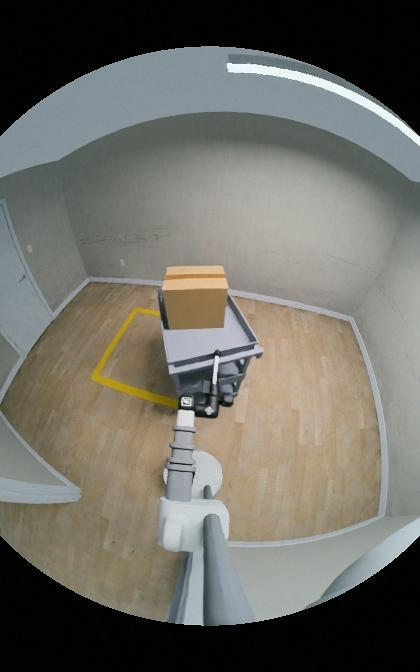

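Request:
move(r1={"base":{"strafe_m":-0.15},"pace":"slow"}, blocking=false, cameras=[])

Request:
wait(seconds=8, cameras=[])

Request:
move(r1={"base":{"rotate_rad":0.35},"pace":"slow"}, blocking=false, cameras=[])

Request:
wait(seconds=8, cameras=[])

Request:
move(r1={"base":{"strafe_m":-0.24},"pace":"slow"}, blocking=false, cameras=[])

Request:
wait(seconds=8, cameras=["r1_head_camera","r1_head_right_camera"])

Scene clock: 826.70 s.
move: r1 moving
r1.base_odometry: x=-0.891 y=+0.600 heading=+0.891
r1.turned_by_wheels: +0.000
r1.turned_by_imu: +0.000
r1.base_tilt: forward=-1.6 right=+1.3
r1.lidar_m: 0.46 0.63 2.75 1.32 1.06 4.82 0.53 0.58 0.98 1.97 2.18 0.59
r1.base_status: strafe_m moving
r1.joint_positions: lift_m=+0.687 arm_m=+0.138 wrist_yaw_rad=-0.003 wrist_pitch_rad=+0.002 wrist_roll_rad=+1.569 gripper_m=-0.034
r1.joint_status: not commanded
r1.measured_speeds: translate_m=+0.000 strafe_m=-0.056 rotate_rad=+0.000 lift_m=+0.000 arm_m=+0.000 wrist_yaw_rad=+0.041 wrist_pitch_rad=+0.000 wrist_roll_rad=+0.000
r1.motor_effort: lift_m=+23(23) arm_m=+4(4) wheel_0=+6(8) wheel_1=-5(8) wheel_2=-4(6)
r1.servo_current: wrist_yaw_rad=52(85) wrist_pitch_rad=46(46) wrist_roll_rad=39(52) gripper_m=52(59)
r1.hand_pose: x=+0.5970 y=-0.0884 z=+0.8642 quat_wxyz=(+0.708, +0.706, +0.000, -0.002) (m; r1's base frame)
r1.wrist_depth_mm: - - - 220 303 307 309 / - - - 207 281 1537 1205 / - - - - 263 1661 - / - - - 187 249 - - / - 436 442 176 235 - - / - 433 190 - 183 - - / - 145 418 141 208 135 -
r2: as last shown
r2.base_tilt: forward=-0.6 right=+0.1
r2.lidar_m: 0.59 4.06 4.94 2.59 1.31 1.11 1.06 1.13 0.89 0.87 0.93 0.69
r2.motor_effort: lift_m=+21(21) arm_m=-4(4) wheel_0=+4(4) wheel_1=+4(5) wheel_2=+2(3)
r2.servo_current: wrist_yaw_rad=46(65) wrist_pitch_rad=39(46) wrist_roll_rad=46(59) gripper_m=156(156)
r2.wrist_depth_mm: - - 257 251 246 239 236 / - - 259 181 246 241 236 / - - 262 178 249 242 238 / - - 263 180 250 245 240 / - - 265 178 253 247 241 / - - 182 182 179 248 244 / - 157 - - 253 245 244
pictures: none
No camera images: "cameras" was empty.

Scene clock: 828.87 s.
earlier move: r1 done
r1.base_odometry: x=-0.786 y=+0.515 heading=+0.892
r1.turned_by_wheels: +0.001
r1.turned_by_imu: +0.002
r1.base_tilt: forward=-1.6 right=+1.3
r1.lidar_m: 0.44 0.50 2.89 1.39 1.16 5.04 0.53 0.62 1.01 1.81 2.02 0.62
r1.base_status: done
r1.joint_positions: lift_m=+0.687 arm_m=+0.138 wrist_yaw_rad=+0.008 wrist_pitch_rad=+0.002 wrist_roll_rad=+1.569 gripper_m=-0.034
r1.joint_status: not commanded
r1.measured_speeds: all 0
r1.motor_effort: lift_m=+23(24) arm_m=-4(4) wheel_0=+7(15) wheel_1=-2(8) wheel_2=+7(8)
r1.servo_current: wrist_yaw_rad=59(85) wrist_pitch_rad=39(52) wrist_roll_rad=46(59) gripper_m=52(59)
r1.hand_pose: x=+0.5980 y=-0.0852 z=+0.8642 quat_wxyz=(+0.708, +0.706, +0.003, +0.002) (m; r1's base frame)
r1.wrist_depth_mm: - - - 252 - 1618 1205 / - - - 229 322 330 330 / - - - - 283 1618 1255 / - - - 198 257 1661 - / - - 442 187 246 - - / - 433 430 185 229 - - / - 153 410 147 209 134 -
r2.base_odometry: x=-3.814 y=+0.344 heading=-1.145
r2.turned_by_wheels: +0.000
r2.turned_by_imu: +0.000
r2.base_tilt: forward=-0.6 right=+0.1
r2.lidar_m: 0.59 4.06 4.95 2.64 1.33 1.08 1.06 1.11 0.89 0.88 0.90 0.69
r2.base_status: not commanded
r2.joint_positions: lift_m=+1.020 arm_m=+0.185 wrist_yaw_rad=+0.005 wrist_pitch_rad=+0.001 wrist_roll_rad=+0.000 gripper_m=-0.036
r2.joint_status: not commanded
r2.measured_speeds: all 0
r2.motor_effort: lift_m=+21(21) arm_m=-3(4) wheel_0=+4(4) wheel_1=+4(5) wheel_2=+2(3)
r2.servo_current: wrist_yaw_rad=39(65) wrist_pitch_rad=33(52) wrist_roll_rad=46(59) gripper_m=156(163)
r2.hand_pose: x=+0.6447 y=-0.0860 z=+1.1977 quat_wxyz=(+1.000, +0.000, +0.001, +0.003) (m; r2's base frame)
r2.wrist_depth_mm: - - 257 250 246 241 236 / - - 260 181 247 242 236 / - - 262 179 249 242 238 / - - 264 180 250 243 240 / - - 265 178 252 246 241 / - - 182 182 179 248 242 / - 157 - - 254 247 244
wait: 2.17 of 8 s (r1 has come to rest)
pictures: none
No camera images: "cameras" was empty.

Scene clock: 829.37 s.
move: r1 moving
r1.base_odometry: x=-0.785 y=+0.514 heading=+1.015
r1.turned_by_wheels: +0.123
r1.turned_by_imu: +0.122
r1.base_tilt: forward=-1.6 right=+1.3
r1.lidar_m: 0.44 0.82 2.86 1.18 1.21 0.53 0.54 0.67 1.25 1.85 2.15 0.59
r1.base_status: rotate_rad moving
r1.joint_positions: lift_m=+0.687 arm_m=+0.138 wrist_yaw_rad=-0.011 wrist_pitch_rad=+0.002 wrist_roll_rad=+1.569 gripper_m=-0.034
r1.joint_status: not commanded
r1.measured_speeds: translate_m=-0.002 strafe_m=-0.001 rotate_rad=+0.488 lift_m=+0.000 arm_m=+0.000 wrist_yaw_rad=-0.057 wrist_pitch_rad=+0.000 wrist_roll_rad=+0.000
r1.motor_effort: lift_m=+23(24) arm_m=+0(4) wheel_0=-13(15) wheel_1=-9(9) wheel_2=-13(13)
r1.servo_current: wrist_yaw_rad=72(85) wrist_pitch_rad=39(52) wrist_roll_rad=46(59) gripper_m=59(59)
r1.hand_pose: x=+0.5962 y=-0.0907 z=+0.8642 quat_wxyz=(+0.708, +0.706, -0.003, -0.005) (m; r1's base frame)
r1.wrist_depth_mm: - - - 235 319 325 1118 / - - - 216 304 327 1160 / - - - - 267 1661 1308 / - - - - 252 1808 - / - 442 442 179 236 - - / - 430 185 - 180 - - / - 153 413 139 206 127 -
r2: as last shown
r2.base_tilt: forward=-0.6 right=+0.0
r2.lidar_m: 0.59 4.06 4.96 2.62 1.37 1.06 1.06 1.14 0.89 0.88 0.93 0.69
r2.motor_effort: lift_m=+21(21) arm_m=-4(4) wheel_0=+4(5) wheel_1=+4(5) wheel_2=+2(2)
r2.servo_current: wrist_yaw_rad=59(59) wrist_pitch_rad=39(46) wrist_roll_rad=52(52) gripper_m=156(156)
r2.wrist_depth_mm: - - 257 251 246 240 236 / - - 259 181 248 241 237 / - - 262 178 248 243 238 / - - 262 180 251 245 240 / - - 265 178 251 246 240 / - - 182 182 180 247 244 / - 157 - - 254 247 245
pictures: none
No camera images: "cameras" was empty.

Scene clock: 830.33 s.
earlier move: r1 done
r1.base_odometry: x=-0.786 y=+0.515 heading=+1.241
r1.turned_by_wheels: +0.226
r1.turned_by_imu: +0.216
r1.base_tilt: forward=-1.6 right=+1.3
r1.lidar_m: 0.54 3.02 2.43 1.17 4.06 0.53 0.58 0.83 1.84 1.91 2.33 0.55
r1.base_status: done
r1.joint_positions: lift_m=+0.687 arm_m=+0.138 wrist_yaw_rad=+0.002 wrist_pitch_rad=+0.002 wrist_roll_rad=+1.569 gripper_m=-0.034
r1.joint_status: not commanded
r1.measured_speeds: all 0
r1.motor_effort: lift_m=+23(24) arm_m=-4(5) wheel_0=-4(16) wheel_1=-2(9) wheel_2=-1(24)
r1.servo_current: wrist_yaw_rad=52(124) wrist_pitch_rad=33(52) wrist_roll_rad=59(65) gripper_m=52(65)
r1.hand_pose: x=+0.5975 y=-0.0869 z=+0.8642 quat_wxyz=(+0.708, +0.706, +0.001, +0.000) (m; r1's base frame)
r1.wrist_depth_mm: - - - 153 213 1499 - / - - - 156 216 - - / - 415 415 407 220 - - / - 436 436 162 222 - - / - 462 459 165 227 - - / - - 185 185 229 - - / - 153 508 151 234 134 -
r2.base_odometry: x=-3.814 y=+0.344 heading=-1.145
r2.turned_by_wheels: +0.000
r2.turned_by_imu: +0.000
r2.base_tilt: forward=-0.6 right=+0.1
r2.lidar_m: 0.60 4.08 4.95 2.59 1.36 1.07 1.08 1.14 0.90 0.89 0.93 0.70
r2.base_status: not commanded
r2.joint_positions: lift_m=+1.020 arm_m=+0.185 wrist_yaw_rad=+0.005 wrist_pitch_rad=+0.001 wrist_roll_rad=+0.000 gripper_m=-0.036
r2.joint_status: not commanded
r2.measured_speeds: all 0
r2.motor_effort: lift_m=+21(21) arm_m=-3(4) wheel_0=+4(5) wheel_1=+5(5) wheel_2=+2(3)
r2.servo_current: wrist_yaw_rad=59(59) wrist_pitch_rad=39(46) wrist_roll_rad=39(59) gripper_m=156(156)
r2.hand_pose: x=+0.6447 y=-0.0860 z=+1.1977 quat_wxyz=(+1.000, +0.000, +0.001, +0.003) (m; r2's base frame)
r2.wrist_depth_mm: - - 257 251 247 239 236 / - - 259 181 247 241 237 / - - 263 178 250 243 238 / - - 264 180 251 245 240 / - - 264 178 251 246 241 / - - 182 182 179 246 242 / - 157 - - 253 246 245
wait: 0.97 of 8 s (r1 has come to rest)
pictures: none
No camera images: "cameras" was empty.

Scene clock: 830.83 s.
move: r1 moving
r1.base_odometry: x=-0.772 y=+0.510 heading=+1.242
r1.turned_by_wheels: +0.001
r1.turned_by_imu: +0.001
r1.base_tilt: forward=-1.6 right=+1.3
r1.lidar_m: 0.53 3.01 2.45 1.20 4.03 0.55 0.59 0.84 1.82 1.89 2.34 0.55
r1.base_status: strafe_m moving
r1.joint_positions: lift_m=+0.687 arm_m=+0.138 wrist_yaw_rad=+0.002 wrist_pitch_rad=+0.002 wrist_roll_rad=+1.569 gripper_m=-0.034
r1.joint_status: not commanded
r1.measured_speeds: translate_m=-0.001 strafe_m=-0.056 rotate_rad=+0.006 lift_m=+0.000 arm_m=+0.000 wrist_yaw_rad=+0.005 wrist_pitch_rad=+0.000 wrist_roll_rad=+0.000
r1.motor_effort: lift_m=+23(23) arm_m=-4(4) wheel_0=+10(10) wheel_1=-4(7) wheel_2=+0(2)
r1.servo_current: wrist_yaw_rad=39(59) wrist_pitch_rad=39(46) wrist_roll_rad=52(59) gripper_m=59(59)
r1.hand_pose: x=+0.5975 y=-0.0869 z=+0.8642 quat_wxyz=(+0.708, +0.706, +0.001, +0.000) (m; r1's base frame)
r1.wrist_depth_mm: - - - 152 211 1576 - / - - - 154 214 - - / - 413 415 404 218 - - / - 433 436 161 221 - - / - 462 455 164 226 - - / - - 186 185 229 - - / - 154 512 151 234 135 -
r2: as last shown
r2.base_tilt: forward=-0.7 right=+0.0
r2.lidar_m: 0.57 4.04 4.94 2.62 1.35 1.08 1.07 1.13 0.90 0.88 0.89 0.69
r2.motor_effort: lift_m=+21(21) arm_m=-4(4) wheel_0=+4(4) wheel_1=+5(5) wheel_2=+2(3)
r2.servo_current: wrist_yaw_rad=52(59) wrist_pitch_rad=39(46) wrist_roll_rad=46(59) gripper_m=150(156)
r2.wrist_depth_mm: - - 257 251 247 240 236 / - - 260 181 248 242 236 / - - 262 178 249 243 238 / - - 264 179 250 245 240 / - - 265 178 252 246 241 / - - 182 182 179 247 243 / - 158 - - 253 246 244
pictures: none
No camera images: "cameras" was empty.

Scene clock: 833.87 s.
earlier move: r1 done
r1.base_odometry: x=-0.559 y=+0.437 heading=+1.242
r1.turned_by_wheels: +0.000
r1.turned_by_imu: +0.001
r1.base_tilt: forward=-1.6 right=+1.3
r1.lidar_m: 0.49 0.53 2.90 1.43 0.69 0.67 0.71 0.94 1.61 1.68 2.18 0.58
r1.base_status: done
r1.joint_positions: lift_m=+0.687 arm_m=+0.138 wrist_yaw_rad=+0.006 wrist_pitch_rad=+0.002 wrist_roll_rad=+1.569 gripper_m=-0.034
r1.joint_status: not commanded
r1.measured_speeds: all 0
r1.motor_effort: lift_m=+23(23) arm_m=-4(4) wheel_0=+5(16) wheel_1=-1(7) wheel_2=+6(7)
r1.servo_current: wrist_yaw_rad=59(91) wrist_pitch_rad=39(52) wrist_roll_rad=59(65) gripper_m=59(65)
r1.hand_pose: x=+0.5978 y=-0.0858 z=+0.8642 quat_wxyz=(+0.708, +0.706, +0.003, +0.001) (m; r1's base frame)
r1.wrist_depth_mm: - - - 198 263 287 1160 / - - - 191 255 1576 1255 / - - - 186 249 1756 - / - 436 439 182 241 - - / - 439 442 176 236 - - / - 442 442 185 230 - - / - 153 449 166 222 134 -
r2.base_odometry: x=-3.814 y=+0.344 heading=-1.145
r2.turned_by_wheels: +0.000
r2.turned_by_imu: +0.000
r2.base_tilt: forward=-0.6 right=+0.1
r2.lidar_m: 0.58 4.04 4.98 2.69 1.32 1.07 1.06 1.09 0.90 0.89 0.94 0.67
r2.base_status: not commanded
r2.joint_positions: lift_m=+1.020 arm_m=+0.185 wrist_yaw_rad=+0.005 wrist_pitch_rad=+0.001 wrist_roll_rad=+0.000 gripper_m=-0.036
r2.joint_status: not commanded
r2.measured_speeds: all 0
r2.motor_effort: lift_m=+21(21) arm_m=-4(4) wheel_0=+4(4) wheel_1=+4(5) wheel_2=+2(3)
r2.servo_current: wrist_yaw_rad=46(65) wrist_pitch_rad=33(52) wrist_roll_rad=33(65) gripper_m=156(163)
r2.hand_pose: x=+0.6447 y=-0.0860 z=+1.1977 quat_wxyz=(+1.000, +0.000, +0.001, +0.003) (m; r2's base frame)
r2.wrist_depth_mm: - - 258 252 248 240 236 / - - 260 181 247 241 236 / - - 260 178 248 242 238 / - - 263 180 252 244 241 / - - 264 177 252 246 241 / - - 182 182 179 247 242 / - 158 - - 254 247 245
wait: 3.03 of 8 s (r1 has come to rest)
pictures: r1_head_camera, r1_head_right_camera
Images, in order (width x height): r1_head_camera 420x560, r1_head_right_camera 420x672.

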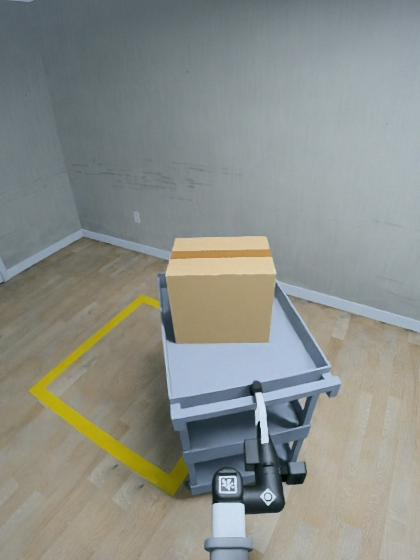

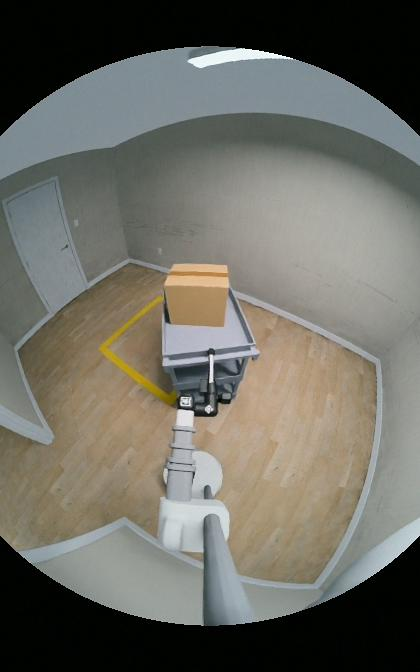

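Request:
move(r1={"base":{"strafe_m":-0.15},"pace":"slow"}, blocking=false, cameras=[])

Request:
wait(seconds=8, cameras=[])

Request:
move(r1={"base":{"rotate_rad":0.35},"pace":"slow"}, blocking=false, cameras=[])

Request:
wait(seconds=8, cameras=[])

Request:
move(r1={"base":{"strafe_m":-0.3},"pace":"slow"}, blocking=false, cameras=[])

Request:
wait(seconds=8, cameras=["r1_head_camera","r1_head_right_camera"])

Request:
move(r1={"base":{"rotate_rad":0.3},"pace":"slow"}, blocking=false, cameras=[])

Request:
wait(seconds=8, cameras=["r1_head_camera","r1_head_right_camera"])

Scene clock: 854.13 s.
move: r1 moving
r1.base_odometry: x=-0.545 y=+0.433 heading=+1.243
r1.turned_by_wheels: +0.001
r1.turned_by_imu: +0.001
r1.base_tilt: forward=-1.6 right=+1.3
r1.lidar_m: 0.48 0.54 2.90 1.42 0.71 0.67 0.71 0.97 1.62 1.65 2.17 0.58
r1.base_status: strafe_m moving
r1.joint_positions: lift_m=+0.687 arm_m=+0.138 wrist_yaw_rad=+0.006 wrist_pitch_rad=+0.002 wrist_roll_rad=+1.569 gripper_m=-0.034
r1.joint_status: not commanded
r1.measured_speeds: translate_m=+0.000 strafe_m=-0.057 rotate_rad=+0.000 lift_m=+0.000 arm_m=+0.000 wrist_yaw_rad=+0.000 wrist_pitch_rad=+0.000 wrist_roll_rad=+0.000
r1.motor_effort: lift_m=+23(23) arm_m=-4(4) wheel_0=+10(13) wheel_1=-5(6) wheel_2=+6(6)
r1.servo_current: wrist_yaw_rad=59(65) wrist_pitch_rad=46(46) wrist_roll_rad=52(59) gripper_m=52(59)
r1.hand_pose: x=+0.5978 y=-0.0858 z=+0.8642 quat_wxyz=(+0.708, +0.706, +0.003, +0.001) (m; r1's base frame)
r1.wrist_depth_mm: - - - - 266 286 298 / - - - 193 257 1499 1255 / - - - 187 249 1756 - / - 439 442 183 242 - - / - 442 445 176 236 - - / - 439 442 186 229 - - / - 153 449 166 222 126 -
r2: as last shown
r2.base_tilt: forward=-0.6 right=+0.0
r2.lidar_m: 0.57 4.03 4.95 2.65 1.29 1.08 1.06 1.10 0.90 0.88 0.93 0.68
r2.motor_effort: lift_m=+21(21) arm_m=-4(4) wheel_0=+4(4) wheel_1=+5(5) wheel_2=+2(2)
r2.servo_current: wrist_yaw_rad=52(59) wrist_pitch_rad=39(46) wrist_roll_rad=33(52) gripper_m=150(156)
r2.wrist_depth_mm: - - 257 251 245 240 235 / - - 259 181 247 241 237 / - - 262 179 250 243 239 / - - 263 180 250 244 240 / - - 266 178 251 245 242 / - - 181 182 179 247 242 / - 157 - - 255 246 245
pictures: none
No camera images: "cameras" was empty.

Scene clock: 856.27 s.
earlier move: r1 done
r1.base_odometry: x=-0.417 y=+0.389 heading=+1.243
r1.turned_by_wheels: +0.000
r1.turned_by_imu: +0.001
r1.base_tilt: forward=-1.6 right=+1.3
r1.lidar_m: 0.46 0.53 3.18 1.56 0.75 0.73 0.76 1.07 1.48 1.53 2.11 0.60
r1.base_status: done
r1.joint_positions: lift_m=+0.687 arm_m=+0.138 wrist_yaw_rad=+0.006 wrist_pitch_rad=+0.002 wrist_roll_rad=+1.569 gripper_m=-0.034
r1.joint_status: not commanded
r1.measured_speeds: all 0
r1.motor_effort: lift_m=+23(23) arm_m=-4(4) wheel_0=+5(14) wheel_1=-1(7) wheel_2=+7(8)
r1.servo_current: wrist_yaw_rad=52(78) wrist_pitch_rad=39(52) wrist_roll_rad=52(72) gripper_m=59(59)
r1.hand_pose: x=+0.5978 y=-0.0856 z=+0.8642 quat_wxyz=(+0.708, +0.706, +0.003, +0.001) (m; r1's base frame)
r1.wrist_depth_mm: - - - 236 319 324 1160 / - - - - 304 327 1182 / - - - - 278 1661 1308 / - - - 195 257 1756 - / - 449 445 186 244 - - / - 433 430 185 226 - - / - 154 418 162 213 134 -
r2.base_odometry: x=-3.814 y=+0.344 heading=-1.145
r2.turned_by_wheels: +0.000
r2.turned_by_imu: +0.000
r2.base_tilt: forward=-0.6 right=+0.1
r2.lidar_m: 0.61 4.06 4.95 2.61 1.32 1.08 1.06 1.12 0.89 0.87 0.90 0.70
r2.base_status: not commanded
r2.joint_positions: lift_m=+1.020 arm_m=+0.185 wrist_yaw_rad=+0.005 wrist_pitch_rad=+0.001 wrist_roll_rad=+0.000 gripper_m=-0.036
r2.joint_status: not commanded
r2.measured_speeds: all 0
r2.motor_effort: lift_m=+21(21) arm_m=-4(4) wheel_0=+4(4) wheel_1=+4(5) wheel_2=+2(3)
r2.servo_current: wrist_yaw_rad=46(59) wrist_pitch_rad=39(46) wrist_roll_rad=46(59) gripper_m=150(163)
r2.hand_pose: x=+0.6447 y=-0.0860 z=+1.1977 quat_wxyz=(+1.000, +0.000, +0.001, +0.003) (m; r2's base frame)
r2.wrist_depth_mm: - - 257 251 245 241 236 / - - 258 181 247 242 237 / - - 263 178 250 243 238 / - - 263 180 251 244 240 / - - 266 178 252 247 242 / - - 182 182 179 246 243 / - 158 - - 254 247 244
wait: 2.13 of 8 s (r1 has come to rest)
pictures: none
No camera images: "cameras" was empty.

Scene clock: 856.77 s.
move: r1 moving
r1.base_odometry: x=-0.416 y=+0.389 heading=+1.366
r1.turned_by_wheels: +0.123
r1.turned_by_imu: +0.123
r1.base_tilt: forward=-1.6 right=+1.3
r1.lidar_m: 0.46 3.27 2.12 1.56 0.74 0.74 0.81 1.20 1.50 1.61 2.07 0.57
r1.base_status: rotate_rad moving
r1.joint_positions: lift_m=+0.687 arm_m=+0.138 wrist_yaw_rad=-0.010 wrist_pitch_rad=+0.002 wrist_roll_rad=+1.569 gripper_m=-0.034
r1.joint_status: not commanded
r1.measured_speeds: translate_m=-0.002 strafe_m=+0.001 rotate_rad=+0.493 lift_m=+0.000 arm_m=+0.000 wrist_yaw_rad=-0.012 wrist_pitch_rad=+0.000 wrist_roll_rad=+0.000
r1.motor_effort: lift_m=+23(23) arm_m=-1(4) wheel_0=-16(18) wheel_1=-6(9) wheel_2=-14(14)
r1.servo_current: wrist_yaw_rad=65(65) wrist_pitch_rad=46(46) wrist_roll_rad=59(65) gripper_m=52(59)
r1.hand_pose: x=+0.5963 y=-0.0903 z=+0.8642 quat_wxyz=(+0.708, +0.706, -0.003, -0.004) (m; r1's base frame)
r1.wrist_depth_mm: - - - 220 307 312 314 / - - - - 279 1537 1229 / - - - - 262 1661 - / - - - 186 249 - - / - 442 442 439 236 - - / - 430 185 190 181 - - / - 153 418 142 211 127 -
r2: as last shown
r2.base_tilt: forward=-0.7 right=+0.1
r2.lidar_m: 0.59 4.05 4.94 2.62 1.34 1.08 1.07 1.12 0.90 0.88 0.91 0.69
r2.motor_effort: lift_m=+21(21) arm_m=-3(4) wheel_0=+4(4) wheel_1=+4(5) wheel_2=+2(3)
r2.servo_current: wrist_yaw_rad=46(59) wrist_pitch_rad=46(46) wrist_roll_rad=39(59) gripper_m=150(163)
r2.wrist_depth_mm: - - 257 252 246 241 236 / - - 260 181 248 241 236 / - - 262 179 249 243 239 / - - 263 179 251 243 239 / - - 264 177 253 247 242 / - - 181 182 180 247 243 / - 158 - - 254 247 244
pictures: none
No camera images: "cameras" was empty.

Scene clock: 857.73 s.
earlier move: r1 done
r1.base_odometry: x=-0.417 y=+0.389 heading=+1.592
r1.turned_by_wheels: +0.226
r1.turned_by_imu: +0.227
r1.base_tilt: forward=-1.6 right=+1.3
r1.lidar_m: 0.54 3.22 1.58 3.91 0.74 0.75 0.89 1.48 1.50 1.83 2.03 0.55
r1.base_status: done
r1.joint_positions: lift_m=+0.687 arm_m=+0.138 wrist_yaw_rad=+0.001 wrist_pitch_rad=+0.002 wrist_roll_rad=+1.569 gripper_m=-0.034
r1.joint_status: not commanded
r1.measured_speeds: all 0
r1.motor_effort: lift_m=+23(23) arm_m=+4(5) wheel_0=-4(18) wheel_1=-5(9) wheel_2=+2(16)
r1.servo_current: wrist_yaw_rad=52(78) wrist_pitch_rad=46(46) wrist_roll_rad=52(65) gripper_m=52(59)
r1.hand_pose: x=+0.5974 y=-0.0870 z=+0.8642 quat_wxyz=(+0.708, +0.706, +0.001, +0.000) (m; r1's base frame)
r1.wrist_depth_mm: - - - 147 204 521 - / - 402 402 150 209 - - / - 413 415 154 214 - - / - 442 439 158 218 - - / - 469 466 162 224 - - / - - 186 185 228 1708 - / - 153 - 148 235 135 -
r2.base_odometry: x=-3.814 y=+0.344 heading=-1.145
r2.turned_by_wheels: +0.000
r2.turned_by_imu: +0.000
r2.base_tilt: forward=-0.6 right=+0.1
r2.lidar_m: 0.60 4.04 4.97 2.60 1.34 1.08 1.07 1.12 0.89 0.88 0.91 0.68
r2.base_status: not commanded
r2.joint_positions: lift_m=+1.020 arm_m=+0.185 wrist_yaw_rad=+0.005 wrist_pitch_rad=+0.001 wrist_roll_rad=+0.000 gripper_m=-0.036
r2.joint_status: not commanded
r2.measured_speeds: all 0
r2.motor_effort: lift_m=+21(21) arm_m=-4(4) wheel_0=+4(4) wheel_1=+5(5) wheel_2=+2(3)
r2.servo_current: wrist_yaw_rad=52(59) wrist_pitch_rad=39(46) wrist_roll_rad=59(59) gripper_m=156(163)
r2.hand_pose: x=+0.6447 y=-0.0860 z=+1.1977 quat_wxyz=(+1.000, +0.000, +0.001, +0.003) (m; r2's base frame)
r2.wrist_depth_mm: - - 257 251 246 240 236 / - - 260 181 248 242 237 / - - 262 179 250 243 238 / - - 262 179 251 244 240 / - - 265 178 252 246 241 / - - 182 182 179 246 243 / - 158 - - 255 247 245
wait: 0.97 of 8 s (r1 has come to rest)
pictures: none
No camera images: "cameras" was empty.

Scene clock: 858.23 s.
move: r1 moving
r1.base_odometry: x=-0.402 y=+0.389 heading=+1.593
r1.turned_by_wheels: +0.001
r1.turned_by_imu: +0.001
r1.base_tilt: forward=-1.6 right=+1.3
r1.lidar_m: 0.54 3.23 1.56 3.93 0.74 0.77 0.94 1.49 1.49 1.81 2.01 0.55
r1.base_status: strafe_m moving
r1.joint_positions: lift_m=+0.687 arm_m=+0.138 wrist_yaw_rad=+0.002 wrist_pitch_rad=+0.002 wrist_roll_rad=+1.569 gripper_m=-0.034
r1.joint_status: not commanded
r1.measured_speeds: translate_m=+0.000 strafe_m=-0.055 rotate_rad=+0.003 lift_m=+0.000 arm_m=+0.000 wrist_yaw_rad=+0.012 wrist_pitch_rad=+0.000 wrist_roll_rad=+0.000
r1.motor_effort: lift_m=+23(23) arm_m=+4(4) wheel_0=+12(12) wheel_1=-4(8) wheel_2=+0(2)
r1.servo_current: wrist_yaw_rad=39(52) wrist_pitch_rad=39(52) wrist_roll_rad=52(59) gripper_m=52(65)
r1.hand_pose: x=+0.5974 y=-0.0868 z=+0.8642 quat_wxyz=(+0.708, +0.706, +0.001, +0.000) (m; r1's base frame)
r1.wrist_depth_mm: - - - 145 202 - - / - 397 399 148 207 - - / - 410 415 153 212 - - / - 439 439 156 217 - - / - 469 462 160 222 - - / - - 187 185 226 1618 - / - 153 - 147 234 135 -
r2: as last shown
r2.base_tilt: forward=-0.6 right=+0.0
r2.lidar_m: 0.58 4.05 4.94 2.62 1.33 1.09 1.07 1.11 0.90 0.89 0.93 0.68
r2.servo_current: wrist_yaw_rad=46(65) wrist_pitch_rad=33(46) wrist_roll_rad=52(59) gripper_m=163(163)
r2.wrist_depth_mm: - - 258 251 246 239 236 / - - 260 181 247 241 237 / - - 260 178 248 242 238 / - - 262 180 251 244 241 / - - 265 178 252 246 242 / - - 182 182 179 248 242 / - 157 - - 253 246 245
pictures: none
No camera images: "cameras" was empty.

Scene clock: 861.87 s.
earlier move: r1 done
r1.base_odometry: x=-0.117 y=+0.396 heading=+1.592
r1.turned_by_wheels: +0.000
r1.turned_by_imu: -0.001
r1.base_tilt: forward=-1.6 right=+1.2
r1.lidar_m: 0.49 3.40 1.84 1.10 0.96 0.97 1.18 1.29 1.30 1.59 1.80 0.58
r1.base_status: done
r1.joint_positions: lift_m=+0.687 arm_m=+0.138 wrist_yaw_rad=+0.004 wrist_pitch_rad=+0.002 wrist_roll_rad=+1.569 gripper_m=-0.034
r1.joint_status: not commanded
r1.measured_speeds: all 0
r1.motor_effort: lift_m=+23(23) arm_m=+4(4) wheel_0=+5(15) wheel_1=-2(8) wheel_2=+2(4)
r1.servo_current: wrist_yaw_rad=52(78) wrist_pitch_rad=39(52) wrist_roll_rad=52(72) gripper_m=52(65)
r1.hand_pose: x=+0.5976 y=-0.0863 z=+0.8642 quat_wxyz=(+0.708, +0.706, +0.002, +0.001) (m; r1's base frame)
r1.wrist_depth_mm: - - - 202 270 303 1118 / - - - 194 258 1576 1229 / - - - 187 250 1756 - / - 442 445 181 242 - - / - 442 442 175 234 - - / - 442 442 184 225 - - / - 153 442 163 219 126 -
r2.base_odometry: x=-3.814 y=+0.344 heading=-1.145
r2.turned_by_wheels: +0.000
r2.turned_by_imu: +0.001
r2.base_tilt: forward=-0.6 right=+0.1
r2.lidar_m: 0.59 4.08 4.95 2.61 1.31 1.08 1.09 1.11 0.90 0.89 0.94 0.71
r2.base_status: not commanded
r2.joint_positions: lift_m=+1.020 arm_m=+0.185 wrist_yaw_rad=+0.005 wrist_pitch_rad=+0.001 wrist_roll_rad=+0.000 gripper_m=-0.036
r2.joint_status: not commanded
r2.measured_speeds: all 0
r2.motor_effort: lift_m=+21(21) arm_m=-3(4) wheel_0=+4(4) wheel_1=+4(5) wheel_2=+3(3)
r2.servo_current: wrist_yaw_rad=52(65) wrist_pitch_rad=39(46) wrist_roll_rad=39(65) gripper_m=156(163)
r2.hand_pose: x=+0.6447 y=-0.0860 z=+1.1977 quat_wxyz=(+1.000, +0.000, +0.001, +0.003) (m; r2's base frame)
r2.wrist_depth_mm: - - 257 251 246 240 236 / - - 259 181 248 242 236 / - - 260 178 250 243 238 / - - 263 180 251 243 240 / - - 264 178 252 246 242 / - - 182 182 179 248 243 / - 157 - - 254 247 244
wait: 3.63 of 8 s (r1 has come to rest)
pictures: r1_head_camera, r1_head_right_camera
Images, in order (width x height): r1_head_camera 420x560, r1_head_right_camera 420x672.

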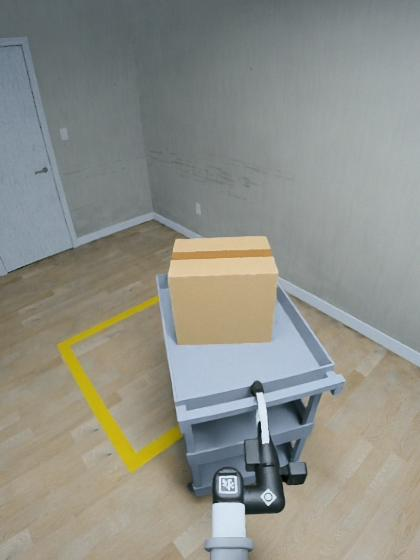

